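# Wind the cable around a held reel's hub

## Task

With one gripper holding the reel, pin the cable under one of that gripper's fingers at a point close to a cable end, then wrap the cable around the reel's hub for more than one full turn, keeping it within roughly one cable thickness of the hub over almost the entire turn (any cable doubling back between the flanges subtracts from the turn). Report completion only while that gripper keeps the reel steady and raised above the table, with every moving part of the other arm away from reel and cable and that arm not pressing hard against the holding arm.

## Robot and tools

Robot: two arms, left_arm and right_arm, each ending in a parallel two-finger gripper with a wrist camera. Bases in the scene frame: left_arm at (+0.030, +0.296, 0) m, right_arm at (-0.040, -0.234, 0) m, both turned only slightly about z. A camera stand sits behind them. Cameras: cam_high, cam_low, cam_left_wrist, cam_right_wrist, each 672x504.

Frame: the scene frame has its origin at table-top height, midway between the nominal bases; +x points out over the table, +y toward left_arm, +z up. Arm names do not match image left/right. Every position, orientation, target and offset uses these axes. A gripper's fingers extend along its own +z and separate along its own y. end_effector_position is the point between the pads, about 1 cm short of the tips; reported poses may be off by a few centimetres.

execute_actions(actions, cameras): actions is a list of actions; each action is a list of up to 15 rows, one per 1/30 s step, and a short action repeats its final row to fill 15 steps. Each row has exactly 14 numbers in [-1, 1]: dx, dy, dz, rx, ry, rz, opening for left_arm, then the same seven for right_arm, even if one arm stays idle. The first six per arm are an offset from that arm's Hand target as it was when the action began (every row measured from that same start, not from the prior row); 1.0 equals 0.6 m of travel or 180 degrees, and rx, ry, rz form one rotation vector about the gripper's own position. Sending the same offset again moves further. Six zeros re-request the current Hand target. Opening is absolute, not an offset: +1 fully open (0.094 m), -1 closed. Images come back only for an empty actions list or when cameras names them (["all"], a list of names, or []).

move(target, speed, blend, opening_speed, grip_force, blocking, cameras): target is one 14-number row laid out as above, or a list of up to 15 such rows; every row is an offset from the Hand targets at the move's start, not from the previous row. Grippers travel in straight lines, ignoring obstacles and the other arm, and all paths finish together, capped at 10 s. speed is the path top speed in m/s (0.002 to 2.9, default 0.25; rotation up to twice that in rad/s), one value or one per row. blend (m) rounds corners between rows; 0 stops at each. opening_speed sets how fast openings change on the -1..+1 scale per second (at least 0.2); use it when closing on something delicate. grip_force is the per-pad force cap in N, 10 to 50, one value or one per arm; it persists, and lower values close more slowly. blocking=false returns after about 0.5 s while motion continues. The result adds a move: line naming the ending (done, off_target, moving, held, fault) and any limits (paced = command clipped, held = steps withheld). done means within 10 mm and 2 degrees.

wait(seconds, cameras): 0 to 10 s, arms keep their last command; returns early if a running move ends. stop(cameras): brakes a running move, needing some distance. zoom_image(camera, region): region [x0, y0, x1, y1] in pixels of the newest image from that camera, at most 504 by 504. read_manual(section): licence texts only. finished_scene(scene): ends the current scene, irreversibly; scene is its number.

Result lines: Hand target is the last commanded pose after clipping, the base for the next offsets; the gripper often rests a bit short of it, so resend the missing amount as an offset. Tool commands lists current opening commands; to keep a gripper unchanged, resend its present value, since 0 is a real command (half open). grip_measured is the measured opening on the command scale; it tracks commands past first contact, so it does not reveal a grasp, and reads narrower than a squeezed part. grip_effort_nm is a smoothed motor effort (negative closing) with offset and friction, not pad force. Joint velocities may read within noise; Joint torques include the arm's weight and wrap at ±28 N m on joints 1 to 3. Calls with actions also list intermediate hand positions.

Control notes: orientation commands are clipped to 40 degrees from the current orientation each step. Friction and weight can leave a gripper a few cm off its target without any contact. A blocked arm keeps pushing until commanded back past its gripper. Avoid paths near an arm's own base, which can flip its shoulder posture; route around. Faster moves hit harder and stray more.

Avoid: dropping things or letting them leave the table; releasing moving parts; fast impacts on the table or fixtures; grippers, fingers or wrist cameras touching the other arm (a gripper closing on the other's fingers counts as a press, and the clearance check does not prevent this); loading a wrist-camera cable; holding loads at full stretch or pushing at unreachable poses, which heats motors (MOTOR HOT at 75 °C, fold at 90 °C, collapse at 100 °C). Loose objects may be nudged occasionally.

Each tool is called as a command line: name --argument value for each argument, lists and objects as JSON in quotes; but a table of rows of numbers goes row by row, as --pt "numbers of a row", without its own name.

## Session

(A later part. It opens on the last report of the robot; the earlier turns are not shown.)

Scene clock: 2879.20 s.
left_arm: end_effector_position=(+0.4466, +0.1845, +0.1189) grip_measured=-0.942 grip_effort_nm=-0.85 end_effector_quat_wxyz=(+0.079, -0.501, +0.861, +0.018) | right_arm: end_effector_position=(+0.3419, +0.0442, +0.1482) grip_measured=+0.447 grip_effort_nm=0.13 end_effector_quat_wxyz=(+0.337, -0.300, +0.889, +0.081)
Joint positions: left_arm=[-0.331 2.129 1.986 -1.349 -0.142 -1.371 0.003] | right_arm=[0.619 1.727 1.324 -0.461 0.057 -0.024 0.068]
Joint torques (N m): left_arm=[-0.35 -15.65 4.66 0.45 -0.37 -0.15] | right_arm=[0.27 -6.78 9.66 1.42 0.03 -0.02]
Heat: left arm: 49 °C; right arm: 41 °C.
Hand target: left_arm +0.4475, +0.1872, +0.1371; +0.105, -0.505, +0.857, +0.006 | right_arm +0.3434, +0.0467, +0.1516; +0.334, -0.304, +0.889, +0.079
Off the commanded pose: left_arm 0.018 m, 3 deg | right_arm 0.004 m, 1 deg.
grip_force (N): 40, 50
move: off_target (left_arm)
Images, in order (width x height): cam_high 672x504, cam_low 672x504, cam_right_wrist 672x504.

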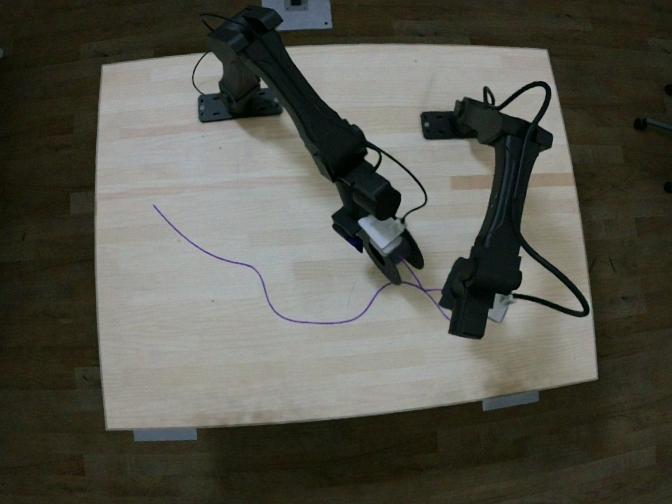

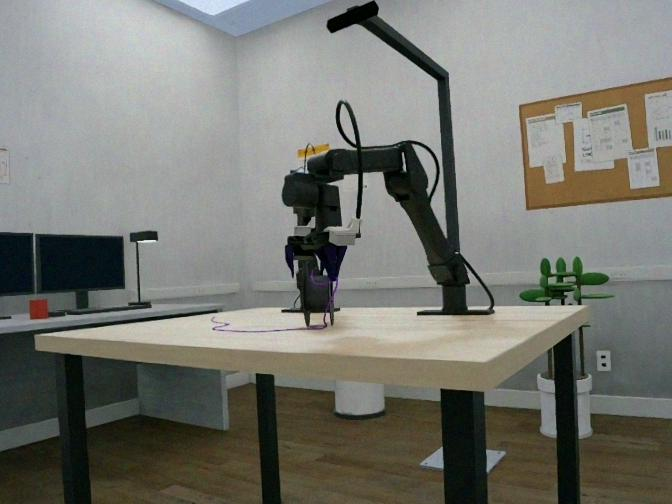

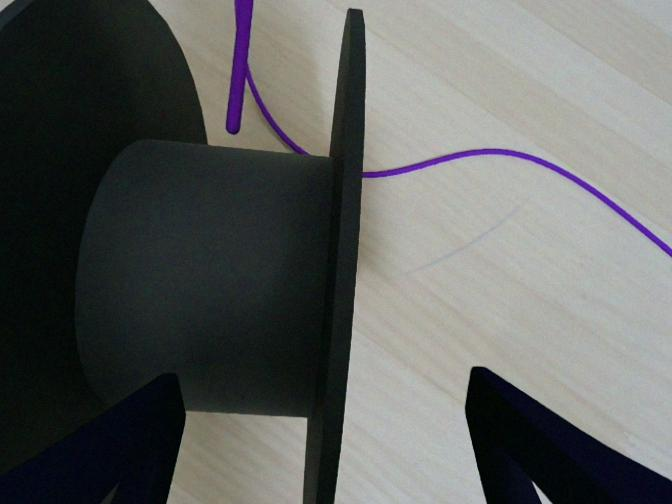

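move --target '[-0.055,-0.045,0,0,0,0,-1,0,0,0,0,0,0,0.45]' --speed 0.06 --cameras '["cam_high","cam_low","cam_right_wrist"]'

zoom_image --camera "cam_low" --region '[250, 200, 370, 340]'

Scene clock: 2904.13 s.
left_arm: end_effector_position=(+0.4136, +0.1570, +0.1207) grip_measured=-0.942 grip_effort_nm=-0.85 end_effector_quat_wxyz=(+0.081, -0.501, +0.861, +0.019) | right_arm: end_effector_position=(+0.3419, +0.0442, +0.1482) grip_measured=+0.447 grip_effort_nm=0.13 end_effector_quat_wxyz=(+0.337, -0.300, +0.889, +0.081)
Joint positions: left_arm=[-0.425 2.039 1.856 -1.323 -0.153 -1.465 0.003] | right_arm=[0.619 1.727 1.324 -0.461 0.057 -0.024 0.068]
Joint torques (N m): left_arm=[-0.31 -14.72 4.67 0.46 -0.34 -0.11] | right_arm=[0.25 -6.67 9.65 1.41 0.03 -0.02]
Heat: left arm: 44 °C; right arm: 41 °C.
Hand target: left_arm +0.4145, +0.1601, +0.1370; +0.105, -0.505, +0.857, +0.006 | right_arm +0.3434, +0.0467, +0.1516; +0.334, -0.304, +0.889, +0.079
Off the commanded pose: left_arm 0.017 m, 3 deg | right_arm 0.004 m, 1 deg.
grip_force (N): 40, 50
move: off_target (left_arm)
Images, in order (width x height): cam_high 672x504, cam_low 672x504, cam_right_wrist 672x504.

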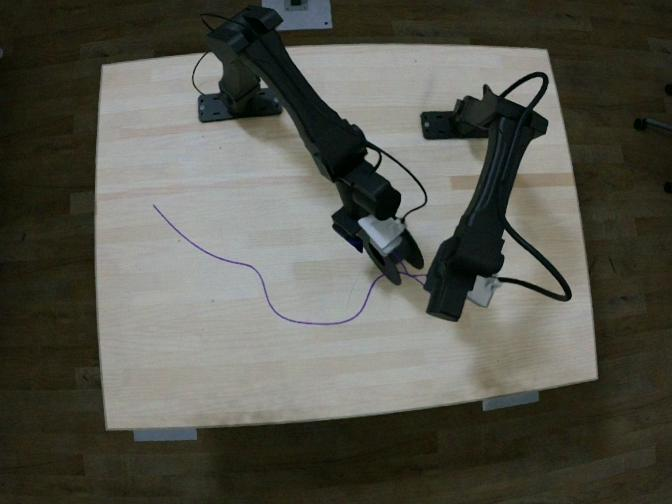

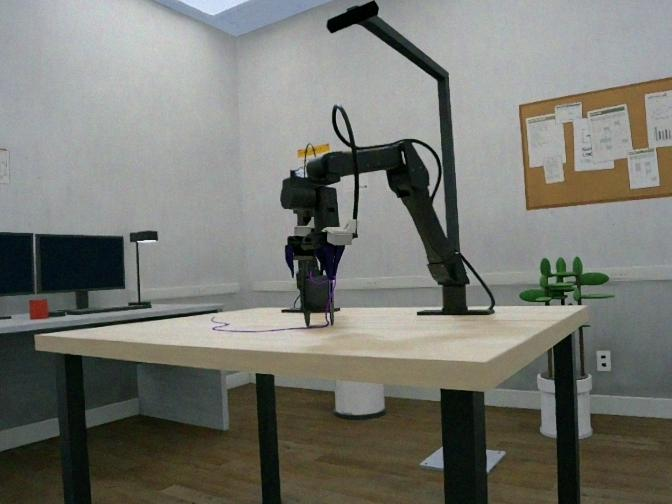

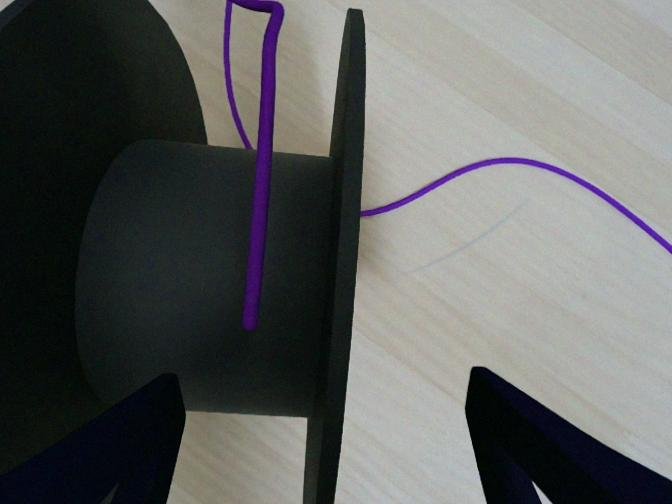

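Scaled by 3.600.

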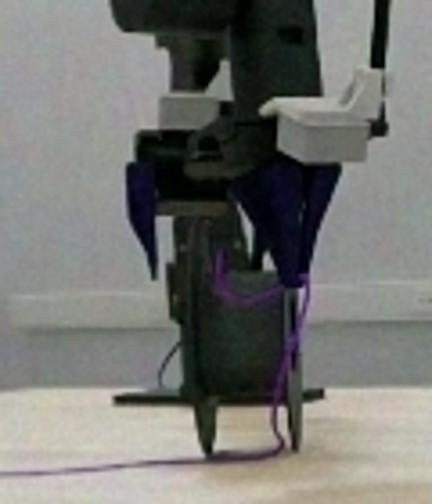

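move --target '[-0.046,-0.029,0,0,0,0,-1,0,0,0,0,0,0,0.45]' --speed 0.05 --cameras '["cam_high","cam_low","cam_right_wrist"]'

zoom_image --camera "cam_low" --region '[250, 200, 370, 340]'

Scene clock: 2911.87 s.
left_arm: end_effector_position=(+0.3864, +0.1401, +0.1226) grip_measured=-0.942 grip_effort_nm=-0.85 end_effector_quat_wxyz=(+0.083, -0.502, +0.861, +0.019) | right_arm: end_effector_position=(+0.3418, +0.0441, +0.1481) grip_measured=+0.447 grip_effort_nm=0.13 end_effector_quat_wxyz=(+0.337, -0.300, +0.889, +0.081)
Joint positions: left_arm=[-0.497 1.968 1.761 -1.308 -0.16 -1.539 0.003] | right_arm=[0.619 1.727 1.324 -0.462 0.057 -0.024 0.068]
Joint torques (N m): left_arm=[-0.47 -13.87 4.66 0.4 -0.36 -0.16] | right_arm=[0.2 -6.82 9.69 1.44 0.02 -0.03]
Heat: left arm: 45 °C; right arm: 41 °C.
Hand target: left_arm +0.3869, +0.1427, +0.1370; +0.105, -0.505, +0.857, +0.006 | right_arm +0.3434, +0.0467, +0.1516; +0.334, -0.304, +0.889, +0.079
Off the commanded pose: left_arm 0.015 m, 3 deg | right_arm 0.005 m, 1 deg.
grip_force (N): 40, 50
move: off_target (left_arm)
Images, in order (width x height): cam_high 672x504, cam_low 672x504, cam_right_wrist 672x504.

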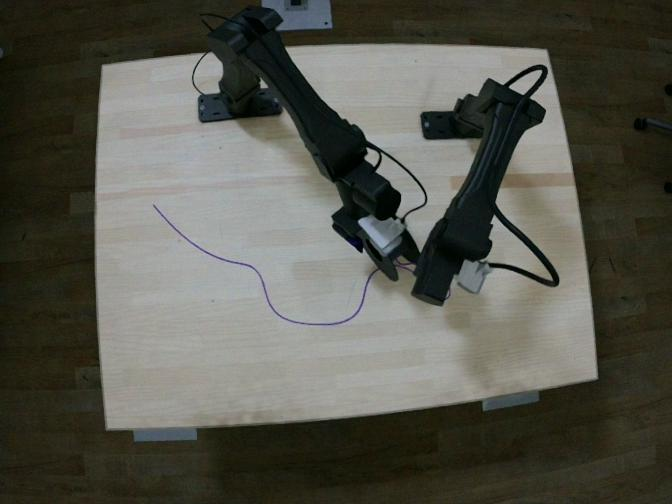

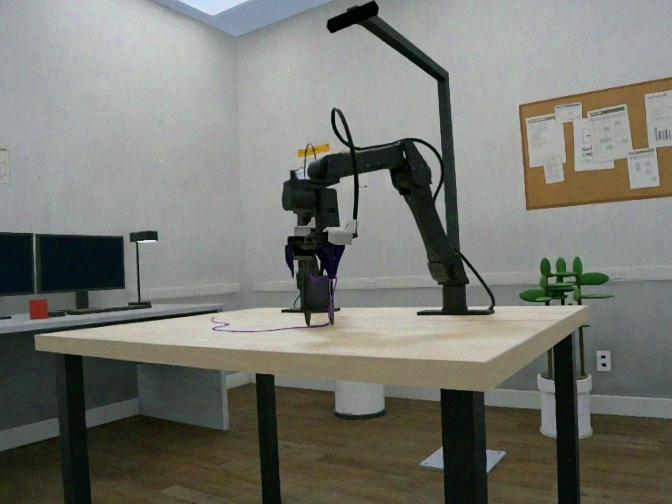

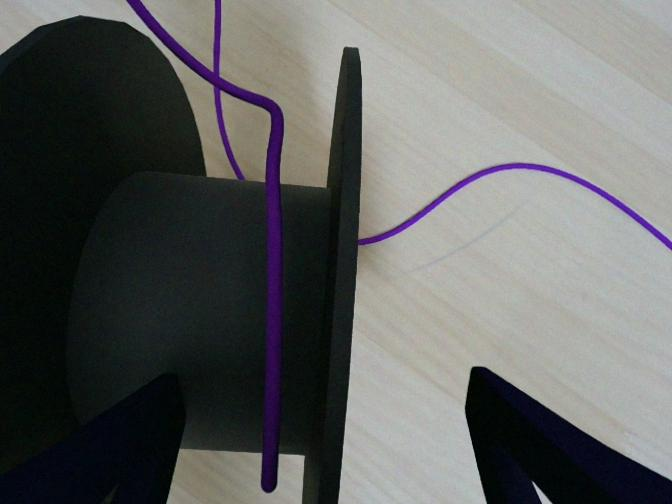

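Scaled by 3.600.

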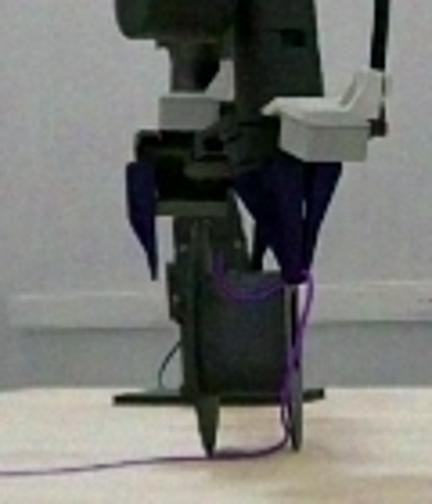

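move --target '[0,0,0,0,0,0,-1,0,0,0,0,0,0,-1]' --speed 0.05 --opening_speed 0.4 --cameras '["cam_high","cam_low","cam_right_wrist"]'

zoom_image --camera "cam_low" --region '[250, 200, 370, 340]'

zoom_image --camera "cam_right_wrist" --region '[150, 250, 500, 504]'

Scene clock: 2924.43 s.
left_arm: end_effector_position=(+0.3864, +0.1402, +0.1226) grip_measured=-0.942 grip_effort_nm=-0.85 end_effector_quat_wxyz=(+0.083, -0.502, +0.861, +0.019) | right_arm: end_effector_position=(+0.3411, +0.0447, +0.1489) grip_measured=-0.856 grip_effort_nm=-1.03 end_effector_quat_wxyz=(+0.336, -0.301, +0.889, +0.083)
Joint positions: left_arm=[-0.497 1.968 1.761 -1.308 -0.161 -1.54 0.003] | right_arm=[0.619 1.727 1.329 -0.469 0.052 -0.024 0.007]
Joint torques (N m): left_arm=[-0.47 -13.89 4.64 0.42 -0.34 -0.11] | right_arm=[0.2 -6.74 9.33 1.49 0.07 -0.04]
Heat: left arm: 42 °C; right arm: 42 °C.
Hand target: left_arm +0.3868, +0.1427, +0.1370; +0.105, -0.505, +0.857, +0.006 | right_arm +0.3434, +0.0466, +0.1515; +0.334, -0.304, +0.889, +0.079
Off the commanded pose: left_arm 0.015 m, 3 deg | right_arm 0.004 m, 1 deg.
grip_force (N): 40, 50
move: off_target (left_arm)
Images, in order (width x height): cam_high 672x504, cam_low 672x504, cam_right_wrist 672x504.

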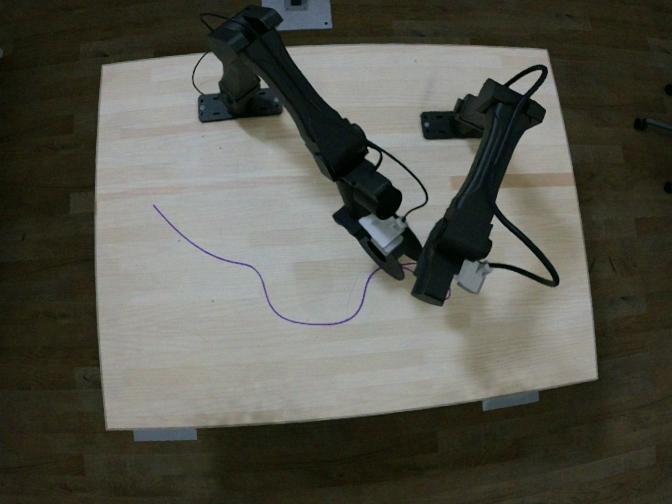

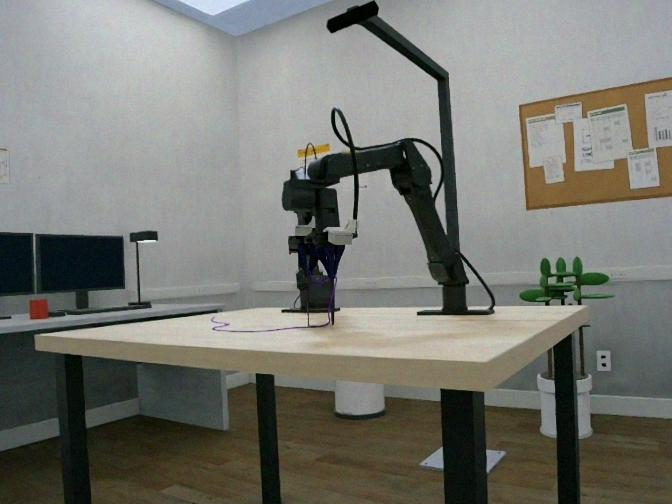

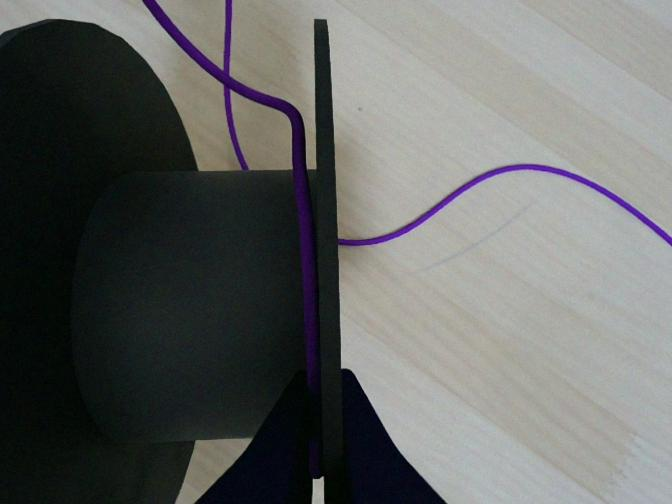

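Scaled by 3.600.

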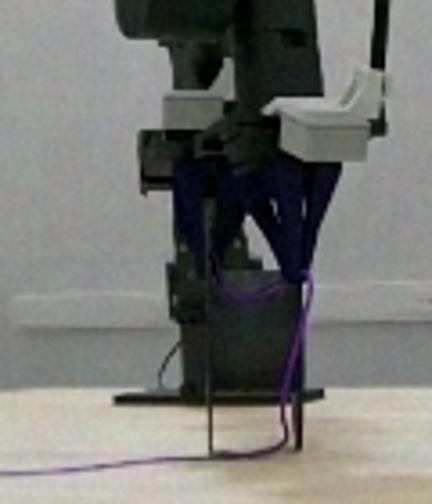

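Scaled by 1.440.

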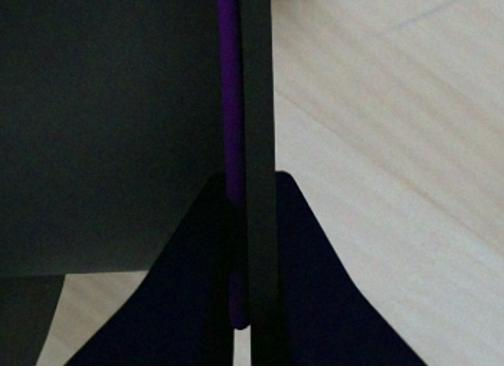

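execute_actions --actions '[]'

Scene clock: 2959.70 s.
left_arm: end_effector_position=(+0.3864, +0.1402, +0.1226) grip_measured=-0.942 grip_effort_nm=-0.85 end_effector_quat_wxyz=(+0.083, -0.502, +0.861, +0.019) | right_arm: end_effector_position=(+0.3411, +0.0447, +0.1489) grip_measured=-0.856 grip_effort_nm=-1.04 end_effector_quat_wxyz=(+0.336, -0.301, +0.889, +0.083)
Joint positions: left_arm=[-0.497 1.968 1.761 -1.308 -0.161 -1.54 0.003] | right_arm=[0.619 1.727 1.329 -0.469 0.052 -0.024 0.007]
Joint velocities: within noise
Joint torques (N m): left_arm=[-0.47 -13.87 4.66 0.41 -0.34 -0.11] | right_arm=[0.23 -6.69 9.33 1.5 0.08 -0.04]
Heat: left arm: 40 °C; right arm: 41 °C.
Hand target: left_arm +0.3868, +0.1427, +0.1370; +0.105, -0.505, +0.857, +0.006 | right_arm +0.3434, +0.0466, +0.1515; +0.334, -0.304, +0.889, +0.079
Tool commands: left_gripper/opening=-1.0 right_gripper/opening=-1.0
Off the commanded pose: left_arm 0.015 m, 3 deg | right_arm 0.004 m, 1 deg.
grip_force (N): 40, 50

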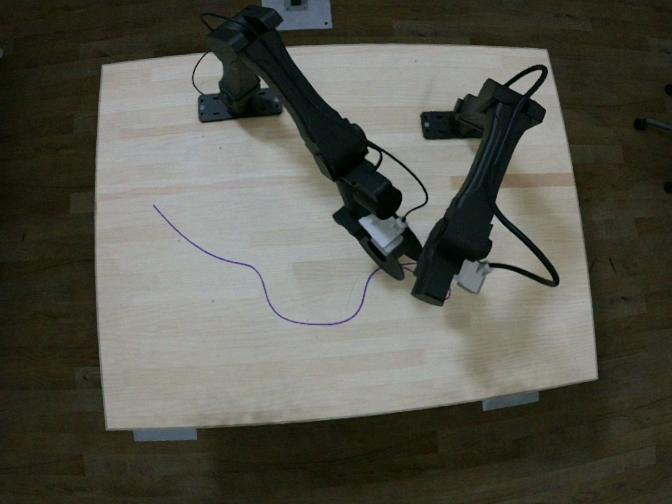

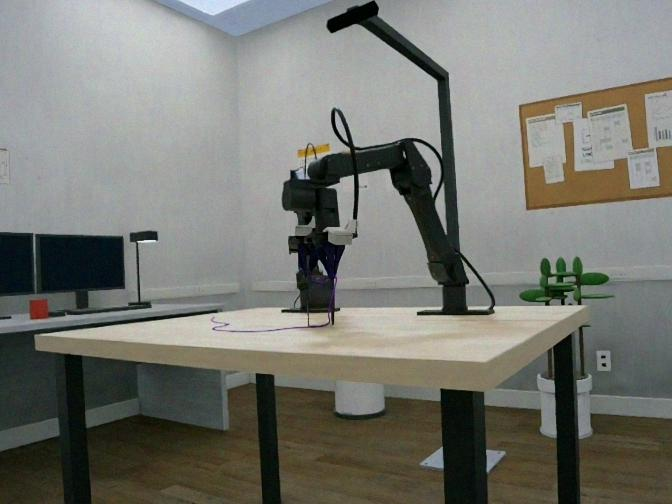

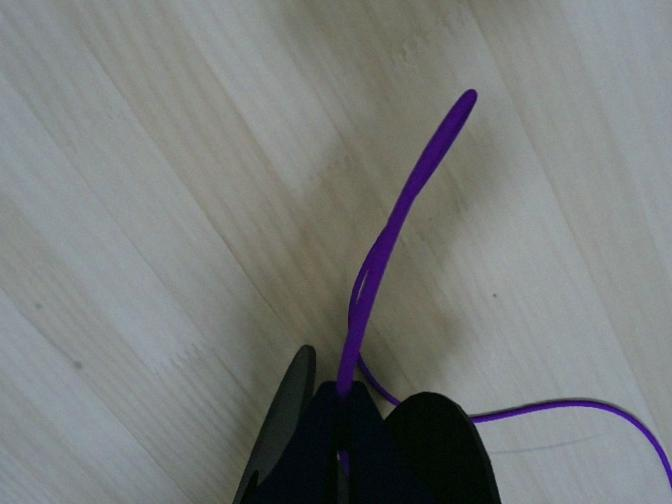

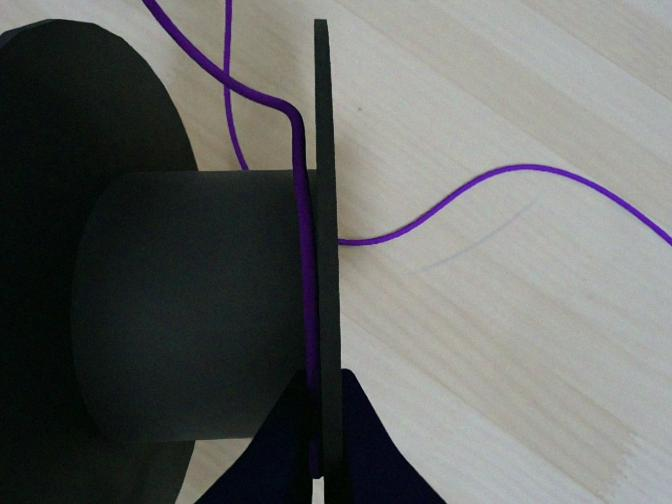

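move --target '[0,0,0,0,0,0,-0.3,0,0,0,0,0,0,-1]' --opening_speed 0.5 --cameras '["cam_left_wrist","cam_right_wrist","cam_low"]'

Scene clock: 3000.90 s.
left_arm: end_effector_position=(+0.3865, +0.1401, +0.1226) grip_measured=-0.302 grip_effort_nm=0.10 end_effector_quat_wxyz=(+0.083, -0.502, +0.861, +0.019) | right_arm: end_effector_position=(+0.3411, +0.0447, +0.1489) grip_measured=-0.856 grip_effort_nm=-1.04 end_effector_quat_wxyz=(+0.336, -0.301, +0.889, +0.083)
Joint positions: left_arm=[-0.497 1.968 1.761 -1.308 -0.161 -1.54 0.033] | right_arm=[0.619 1.727 1.329 -0.469 0.052 -0.024 0.007]
Joint torques (N m): left_arm=[-0.47 -13.87 4.64 0.41 -0.34 -0.11] | right_arm=[0.24 -6.72 9.35 1.5 0.07 -0.04]
Heat: left arm: 40 °C; right arm: 41 °C.
Hand target: left_arm +0.3869, +0.1427, +0.1370; +0.105, -0.505, +0.857, +0.006 | right_arm +0.3434, +0.0466, +0.1515; +0.334, -0.304, +0.889, +0.079
Off the commanded pose: left_arm 0.015 m, 3 deg | right_arm 0.004 m, 1 deg.
grip_force (N): 40, 50
move: off_target (left_arm)
Images, in order (width x height): cam_low 672x504, cam_left_wrist 672x504, cam_right_wrist 672x504.

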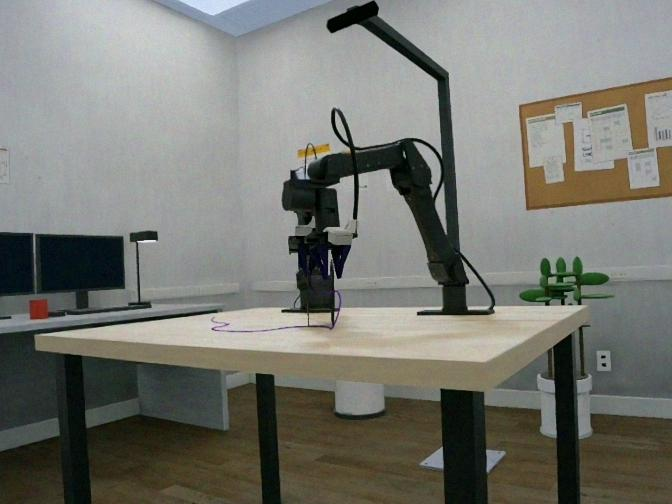

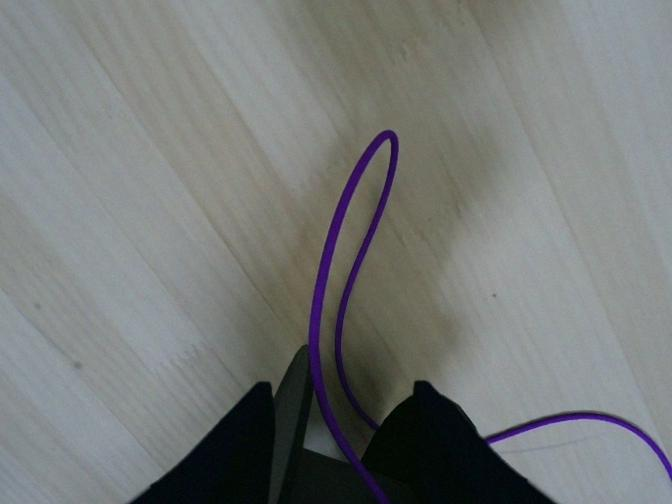

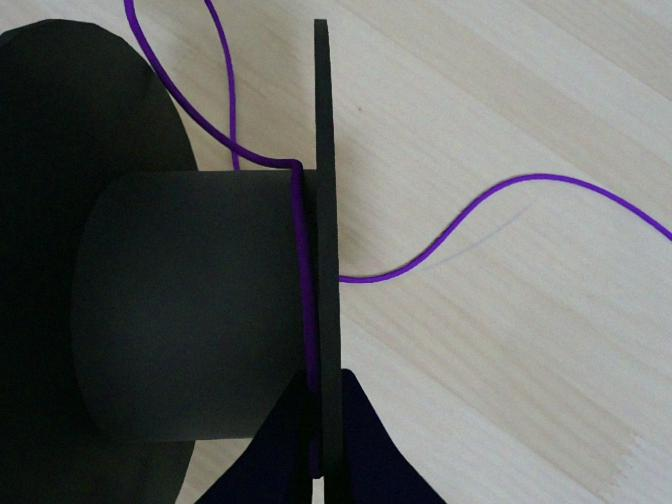

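move --pt "0.02 0.015 0.1 0 0 0 -0.3 0 0 0 0 0 0 -1" --pt "0.08 0.06 0.25 0 0 0 -0.3 0 0 0 0 0 0 -1" --speed 0.15 --blend '[0.03,0]' --cameras '["all"]'

Scene clock: 3012.07 s.
left_arm: end_effector_position=(+0.4383, +0.1727, +0.2737) grip_measured=-0.302 grip_effort_nm=0.10 end_effector_quat_wxyz=(+0.185, -0.489, +0.847, -0.097) | right_arm: end_effector_position=(+0.3411, +0.0447, +0.1489) grip_measured=-0.856 grip_effort_nm=-1.04 end_effector_quat_wxyz=(+0.336, -0.301, +0.889, +0.083)
Joint positions: left_arm=[-0.372 1.968 2.322 -1.535 -0.161 -1.378 0.033] | right_arm=[0.619 1.727 1.329 -0.469 0.052 -0.024 0.007]
Joint torques (N m): left_arm=[0.23 -10.88 7.04 0.65 -0.28 0.06] | right_arm=[0.2 -6.79 9.33 1.49 0.07 -0.04]
Heat: left arm: 40 °C; right arm: 41 °C.
Hand target: left_arm +0.4349, +0.1787, +0.2870; +0.105, -0.505, +0.857, +0.006 | right_arm +0.3434, +0.0466, +0.1515; +0.334, -0.304, +0.889, +0.079
Off the commanded pose: left_arm 0.015 m, 15 deg | right_arm 0.004 m, 1 deg.
joint sent to its limit (left arm) — joint 4 (wrist pitch), lower limit. The joint targets are off in orientation, not in position.
grip_force (N): 40, 50
move: off_target (left_arm)

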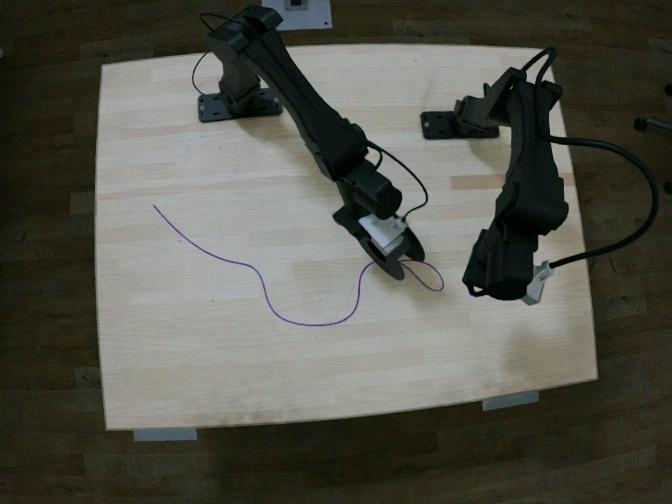

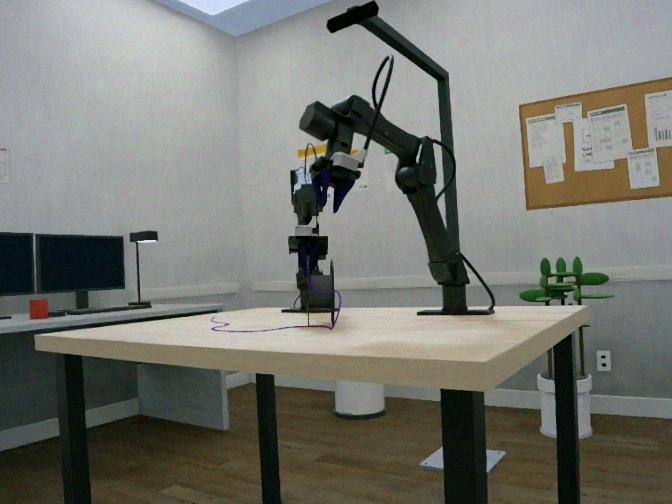

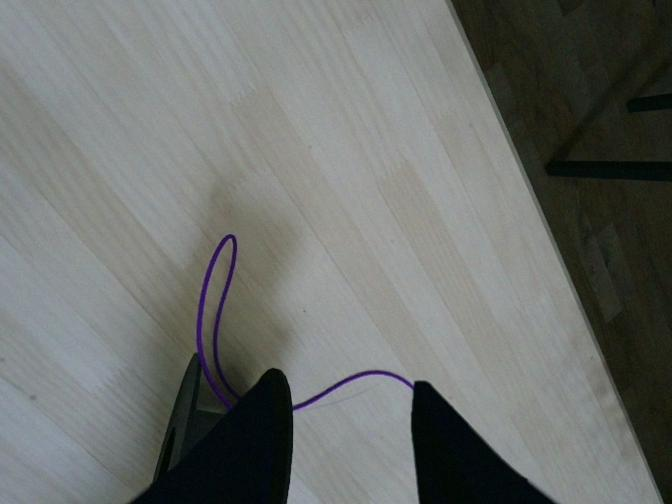

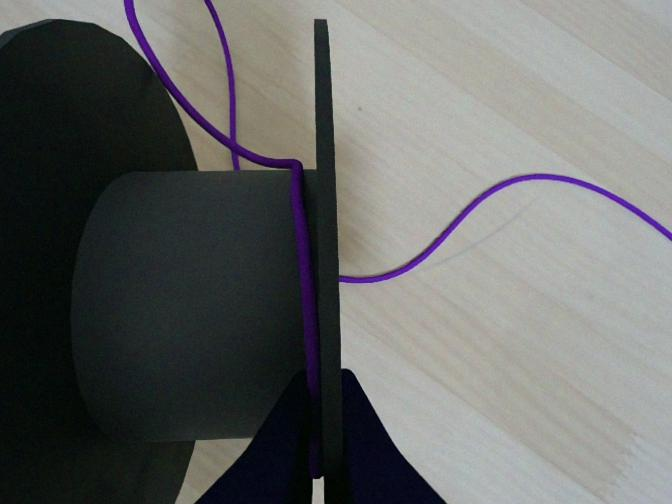

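zoom_image --camera "cam_high" --region '[300, 100, 500, 320]'

zoom_image --camera "cam_low" --region '[230, 100, 430, 350]'

Scaled by 2.291.

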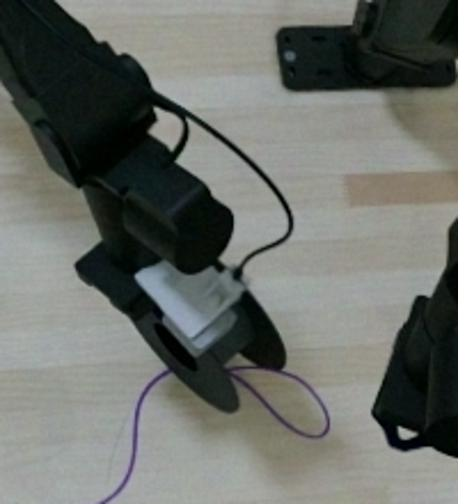

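Scaled by 2.016.

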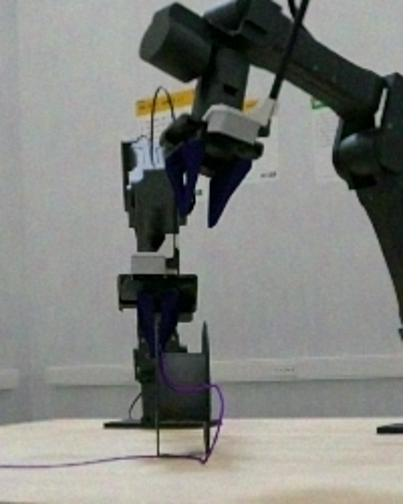

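zoom_image --camera "cam_low" --region '[270, 130, 370, 230]'

zoom_image --camera "cam_low" --region '[270, 220, 370, 340]'

Scaled by 5.040.

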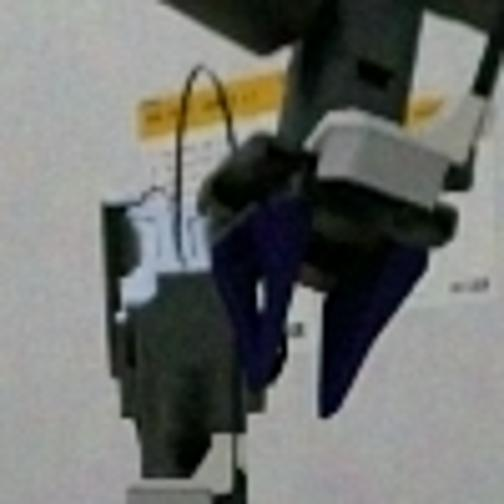

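Scaled by 4.200.

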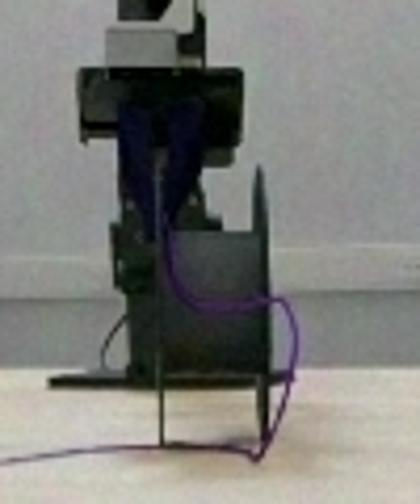

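move --target '[-0.16,0.15,0.1,0,0,0,-0.3,0,0,0,0,0,0,-1]' --speed 0.25 --cameras '["all"]'

Scene clock: 3132.00 s.
left_arm: end_effector_position=(+0.3404, +0.2673, +0.3519) grip_measured=-0.302 grip_effort_nm=0.09 end_effector_quat_wxyz=(+0.266, -0.479, +0.828, -0.122) | right_arm: end_effector_position=(+0.3411, +0.0447, +0.1489) grip_measured=-0.856 grip_effort_nm=-1.04 end_effector_quat_wxyz=(+0.336, -0.301, +0.889, +0.083)
Joint positions: left_arm=[-0.192 1.485 2.033 -1.544 -0.154 -1.187 0.033] | right_arm=[0.619 1.727 1.329 -0.469 0.052 -0.024 0.007]
Joint torques (N m): left_arm=[0.24 -4.12 3.78 0.98 -0.11 0.08] | right_arm=[0.21 -6.75 9.31 1.5 0.07 -0.02]
Heat: left arm: 37 °C; right arm: 42 °C.
Hand target: left_arm +0.3389, +0.2687, +0.3470; +0.105, -0.505, +0.857, +0.006 | right_arm +0.3434, +0.0466, +0.1515; +0.334, -0.304, +0.889, +0.079
Off the commanded pose: left_arm 0.005 m, 24 deg | right_arm 0.004 m, 1 deg.
joint sent to its limit (left arm) — joint 4 (wrist pitch), lower limit. The joint targets are off in orientation, not in position.
grip_force (N): 40, 50
move: off_target (left_arm)

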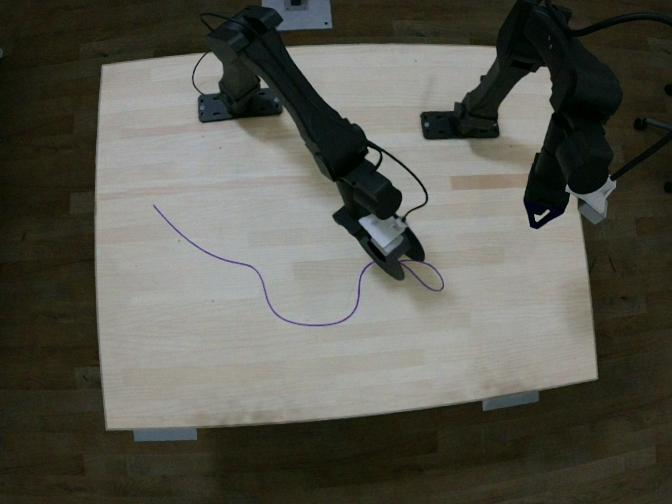

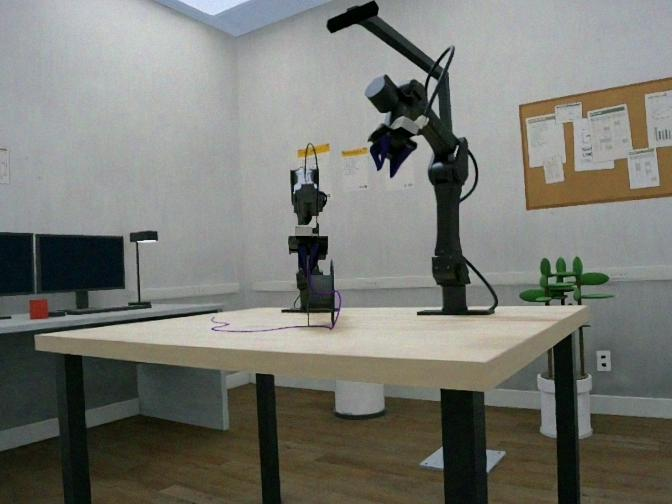

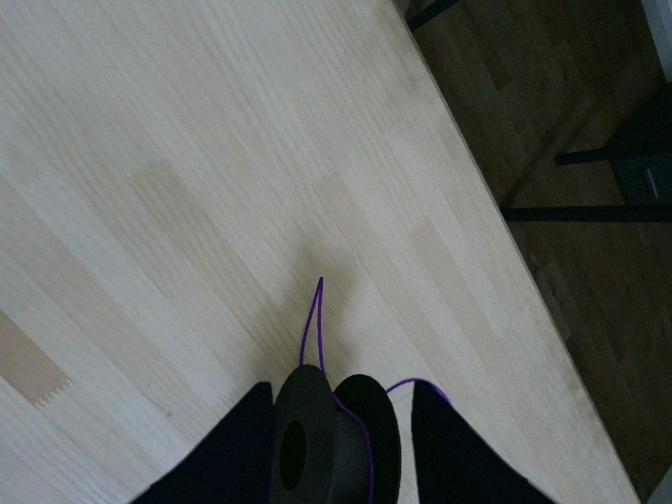

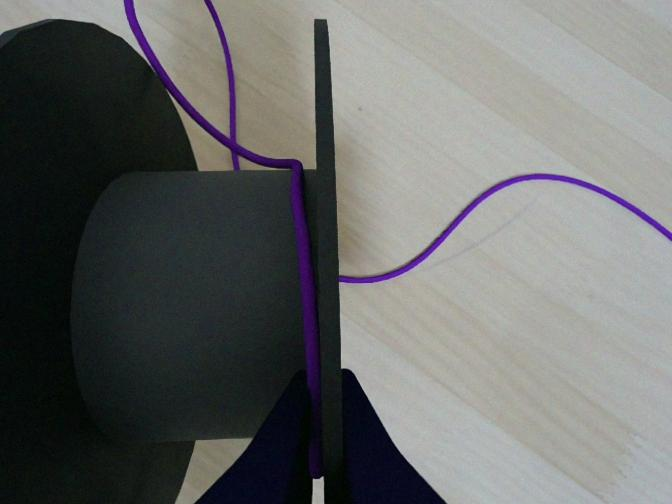

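zoom_image --camera "cam_low" --region '[270, 130, 370, 240]'

zoom_image --camera "cam_high" --region '[320, 120, 460, 300]'

Scaled by 4.582.

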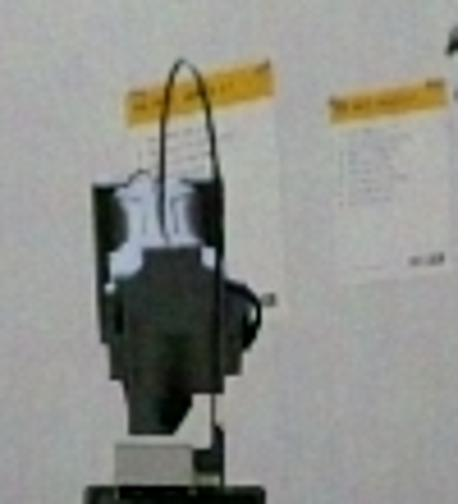

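Scaled by 2.800.

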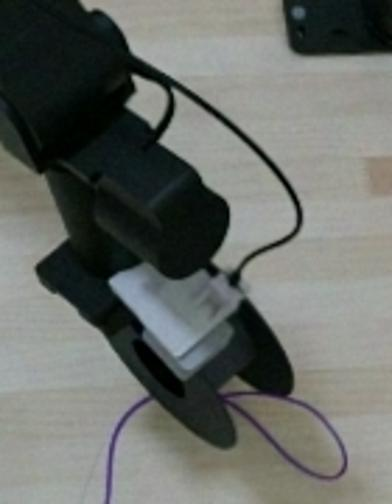

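move --pt "0 0 0 0 0 0 -0.3 0 0 0.13 0 0 0 -1" --pt "0 0 0 0 0 0 -0.3 -0.0783 -0.2637 0.5008 0.1008 -0.1839 -0.091 -1" --speed 0.12 --blend '[0.03,0]' --cameras '["all"]'

Scene clock: 3194.27 s.
left_arm: end_effector_position=(+0.3404, +0.2673, +0.3519) grip_measured=-0.302 grip_effort_nm=0.10 end_effector_quat_wxyz=(+0.266, -0.479, +0.828, -0.122) | right_arm: end_effector_position=(+0.2967, -0.1103, +0.4206) grip_measured=-0.857 grip_effort_nm=-1.04 end_effector_quat_wxyz=(+0.581, -0.142, +0.799, +0.067)
Joint positions: left_arm=[-0.192 1.485 2.033 -1.544 -0.154 -1.186 0.033] | right_arm=[0.372 1.149 1.499 -0.673 0.105 -0.025 0.007]
Joint torques (N m): left_arm=[0.18 -4.11 3.78 0.98 -0.12 0.07] | right_arm=[-0.59 -3.97 7.9 3.02 -0.04 0.05]
Heat: left arm: 34 °C; right arm: 42 °C.
Hand target: left_arm +0.3389, +0.2687, +0.3470; +0.105, -0.505, +0.857, +0.006 | right_arm +0.2964, -0.1116, +0.4520; +0.622, -0.131, +0.768, +0.079
Off the commanded pose: left_arm 0.005 m, 24 deg | right_arm 0.031 m, 6 deg.
joint sent to its limit (left arm) — joint 4 (wrist pitch), lower limit. The joint targets are off in orientation, not in position.
grip_force (N): 40, 50
move: off_target (left_arm, right_arm)

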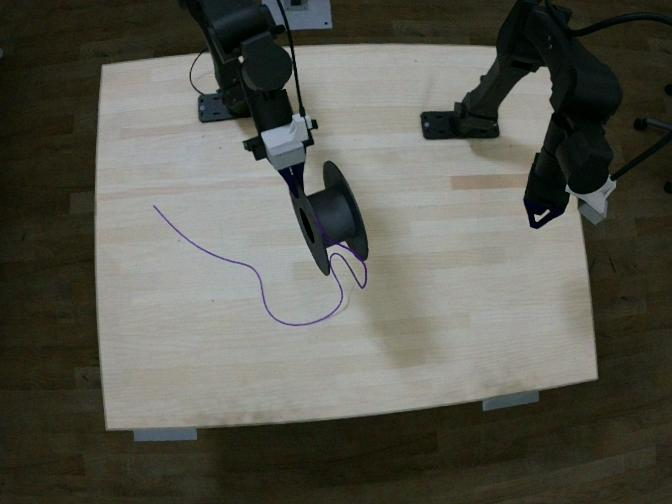

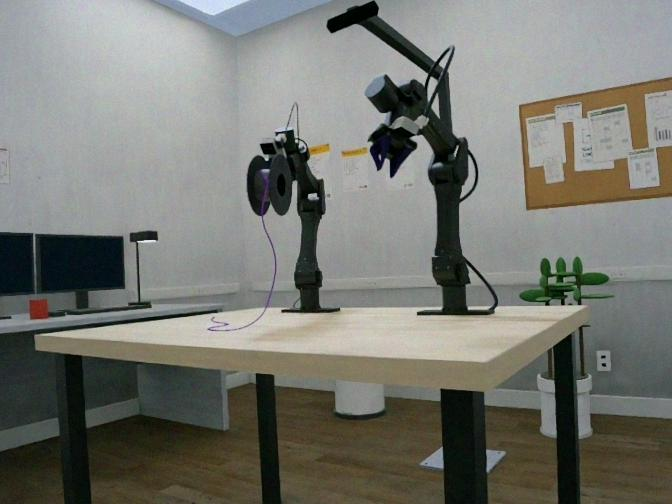

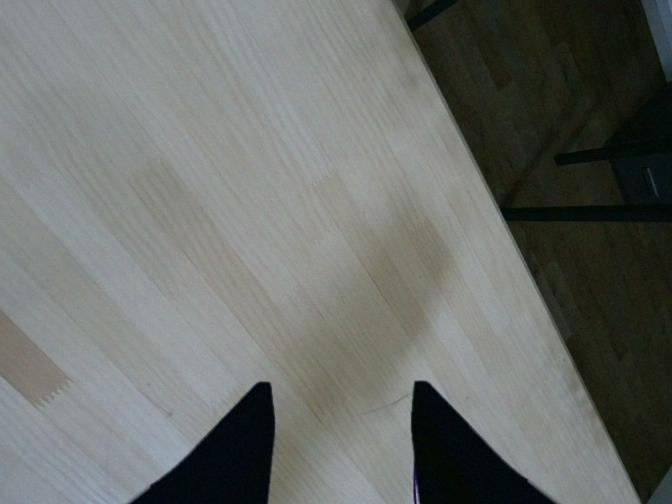

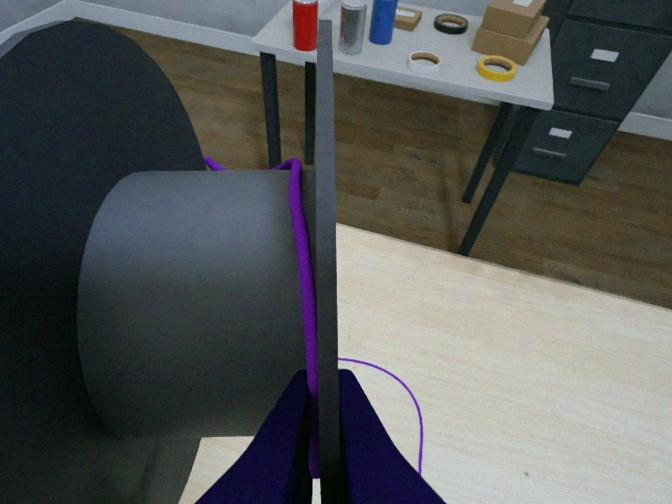

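zoom_image --camera "cam_low" --region '[200, 90, 340, 340]'

zoom_image --camera "cam_high" --region '[230, 100, 430, 340]'

zoom_image --camera "cam_right_wrist" --region '[150, 80, 450, 480]'

Scaled by 2.016.

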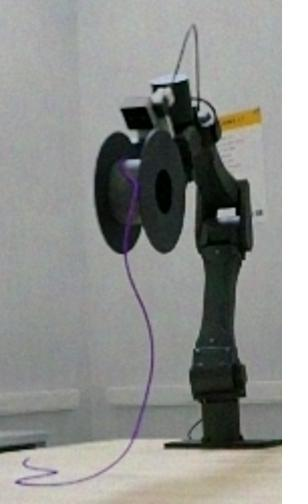

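Scaled by 2.100.

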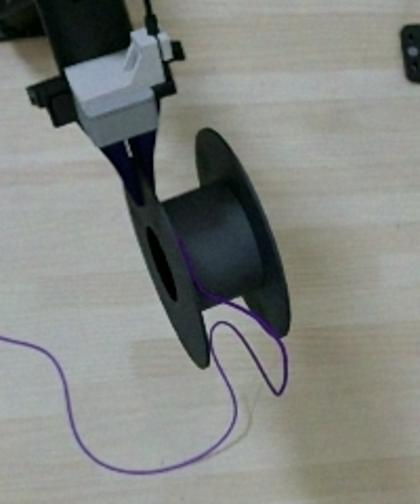

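Scaled by 1.260.

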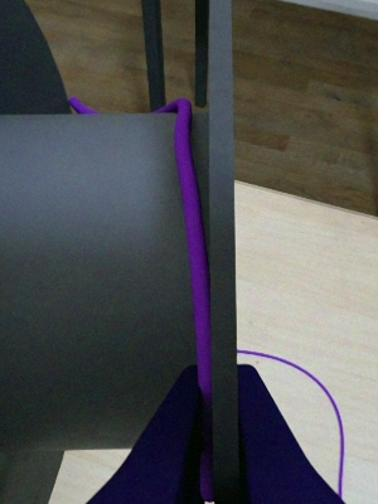

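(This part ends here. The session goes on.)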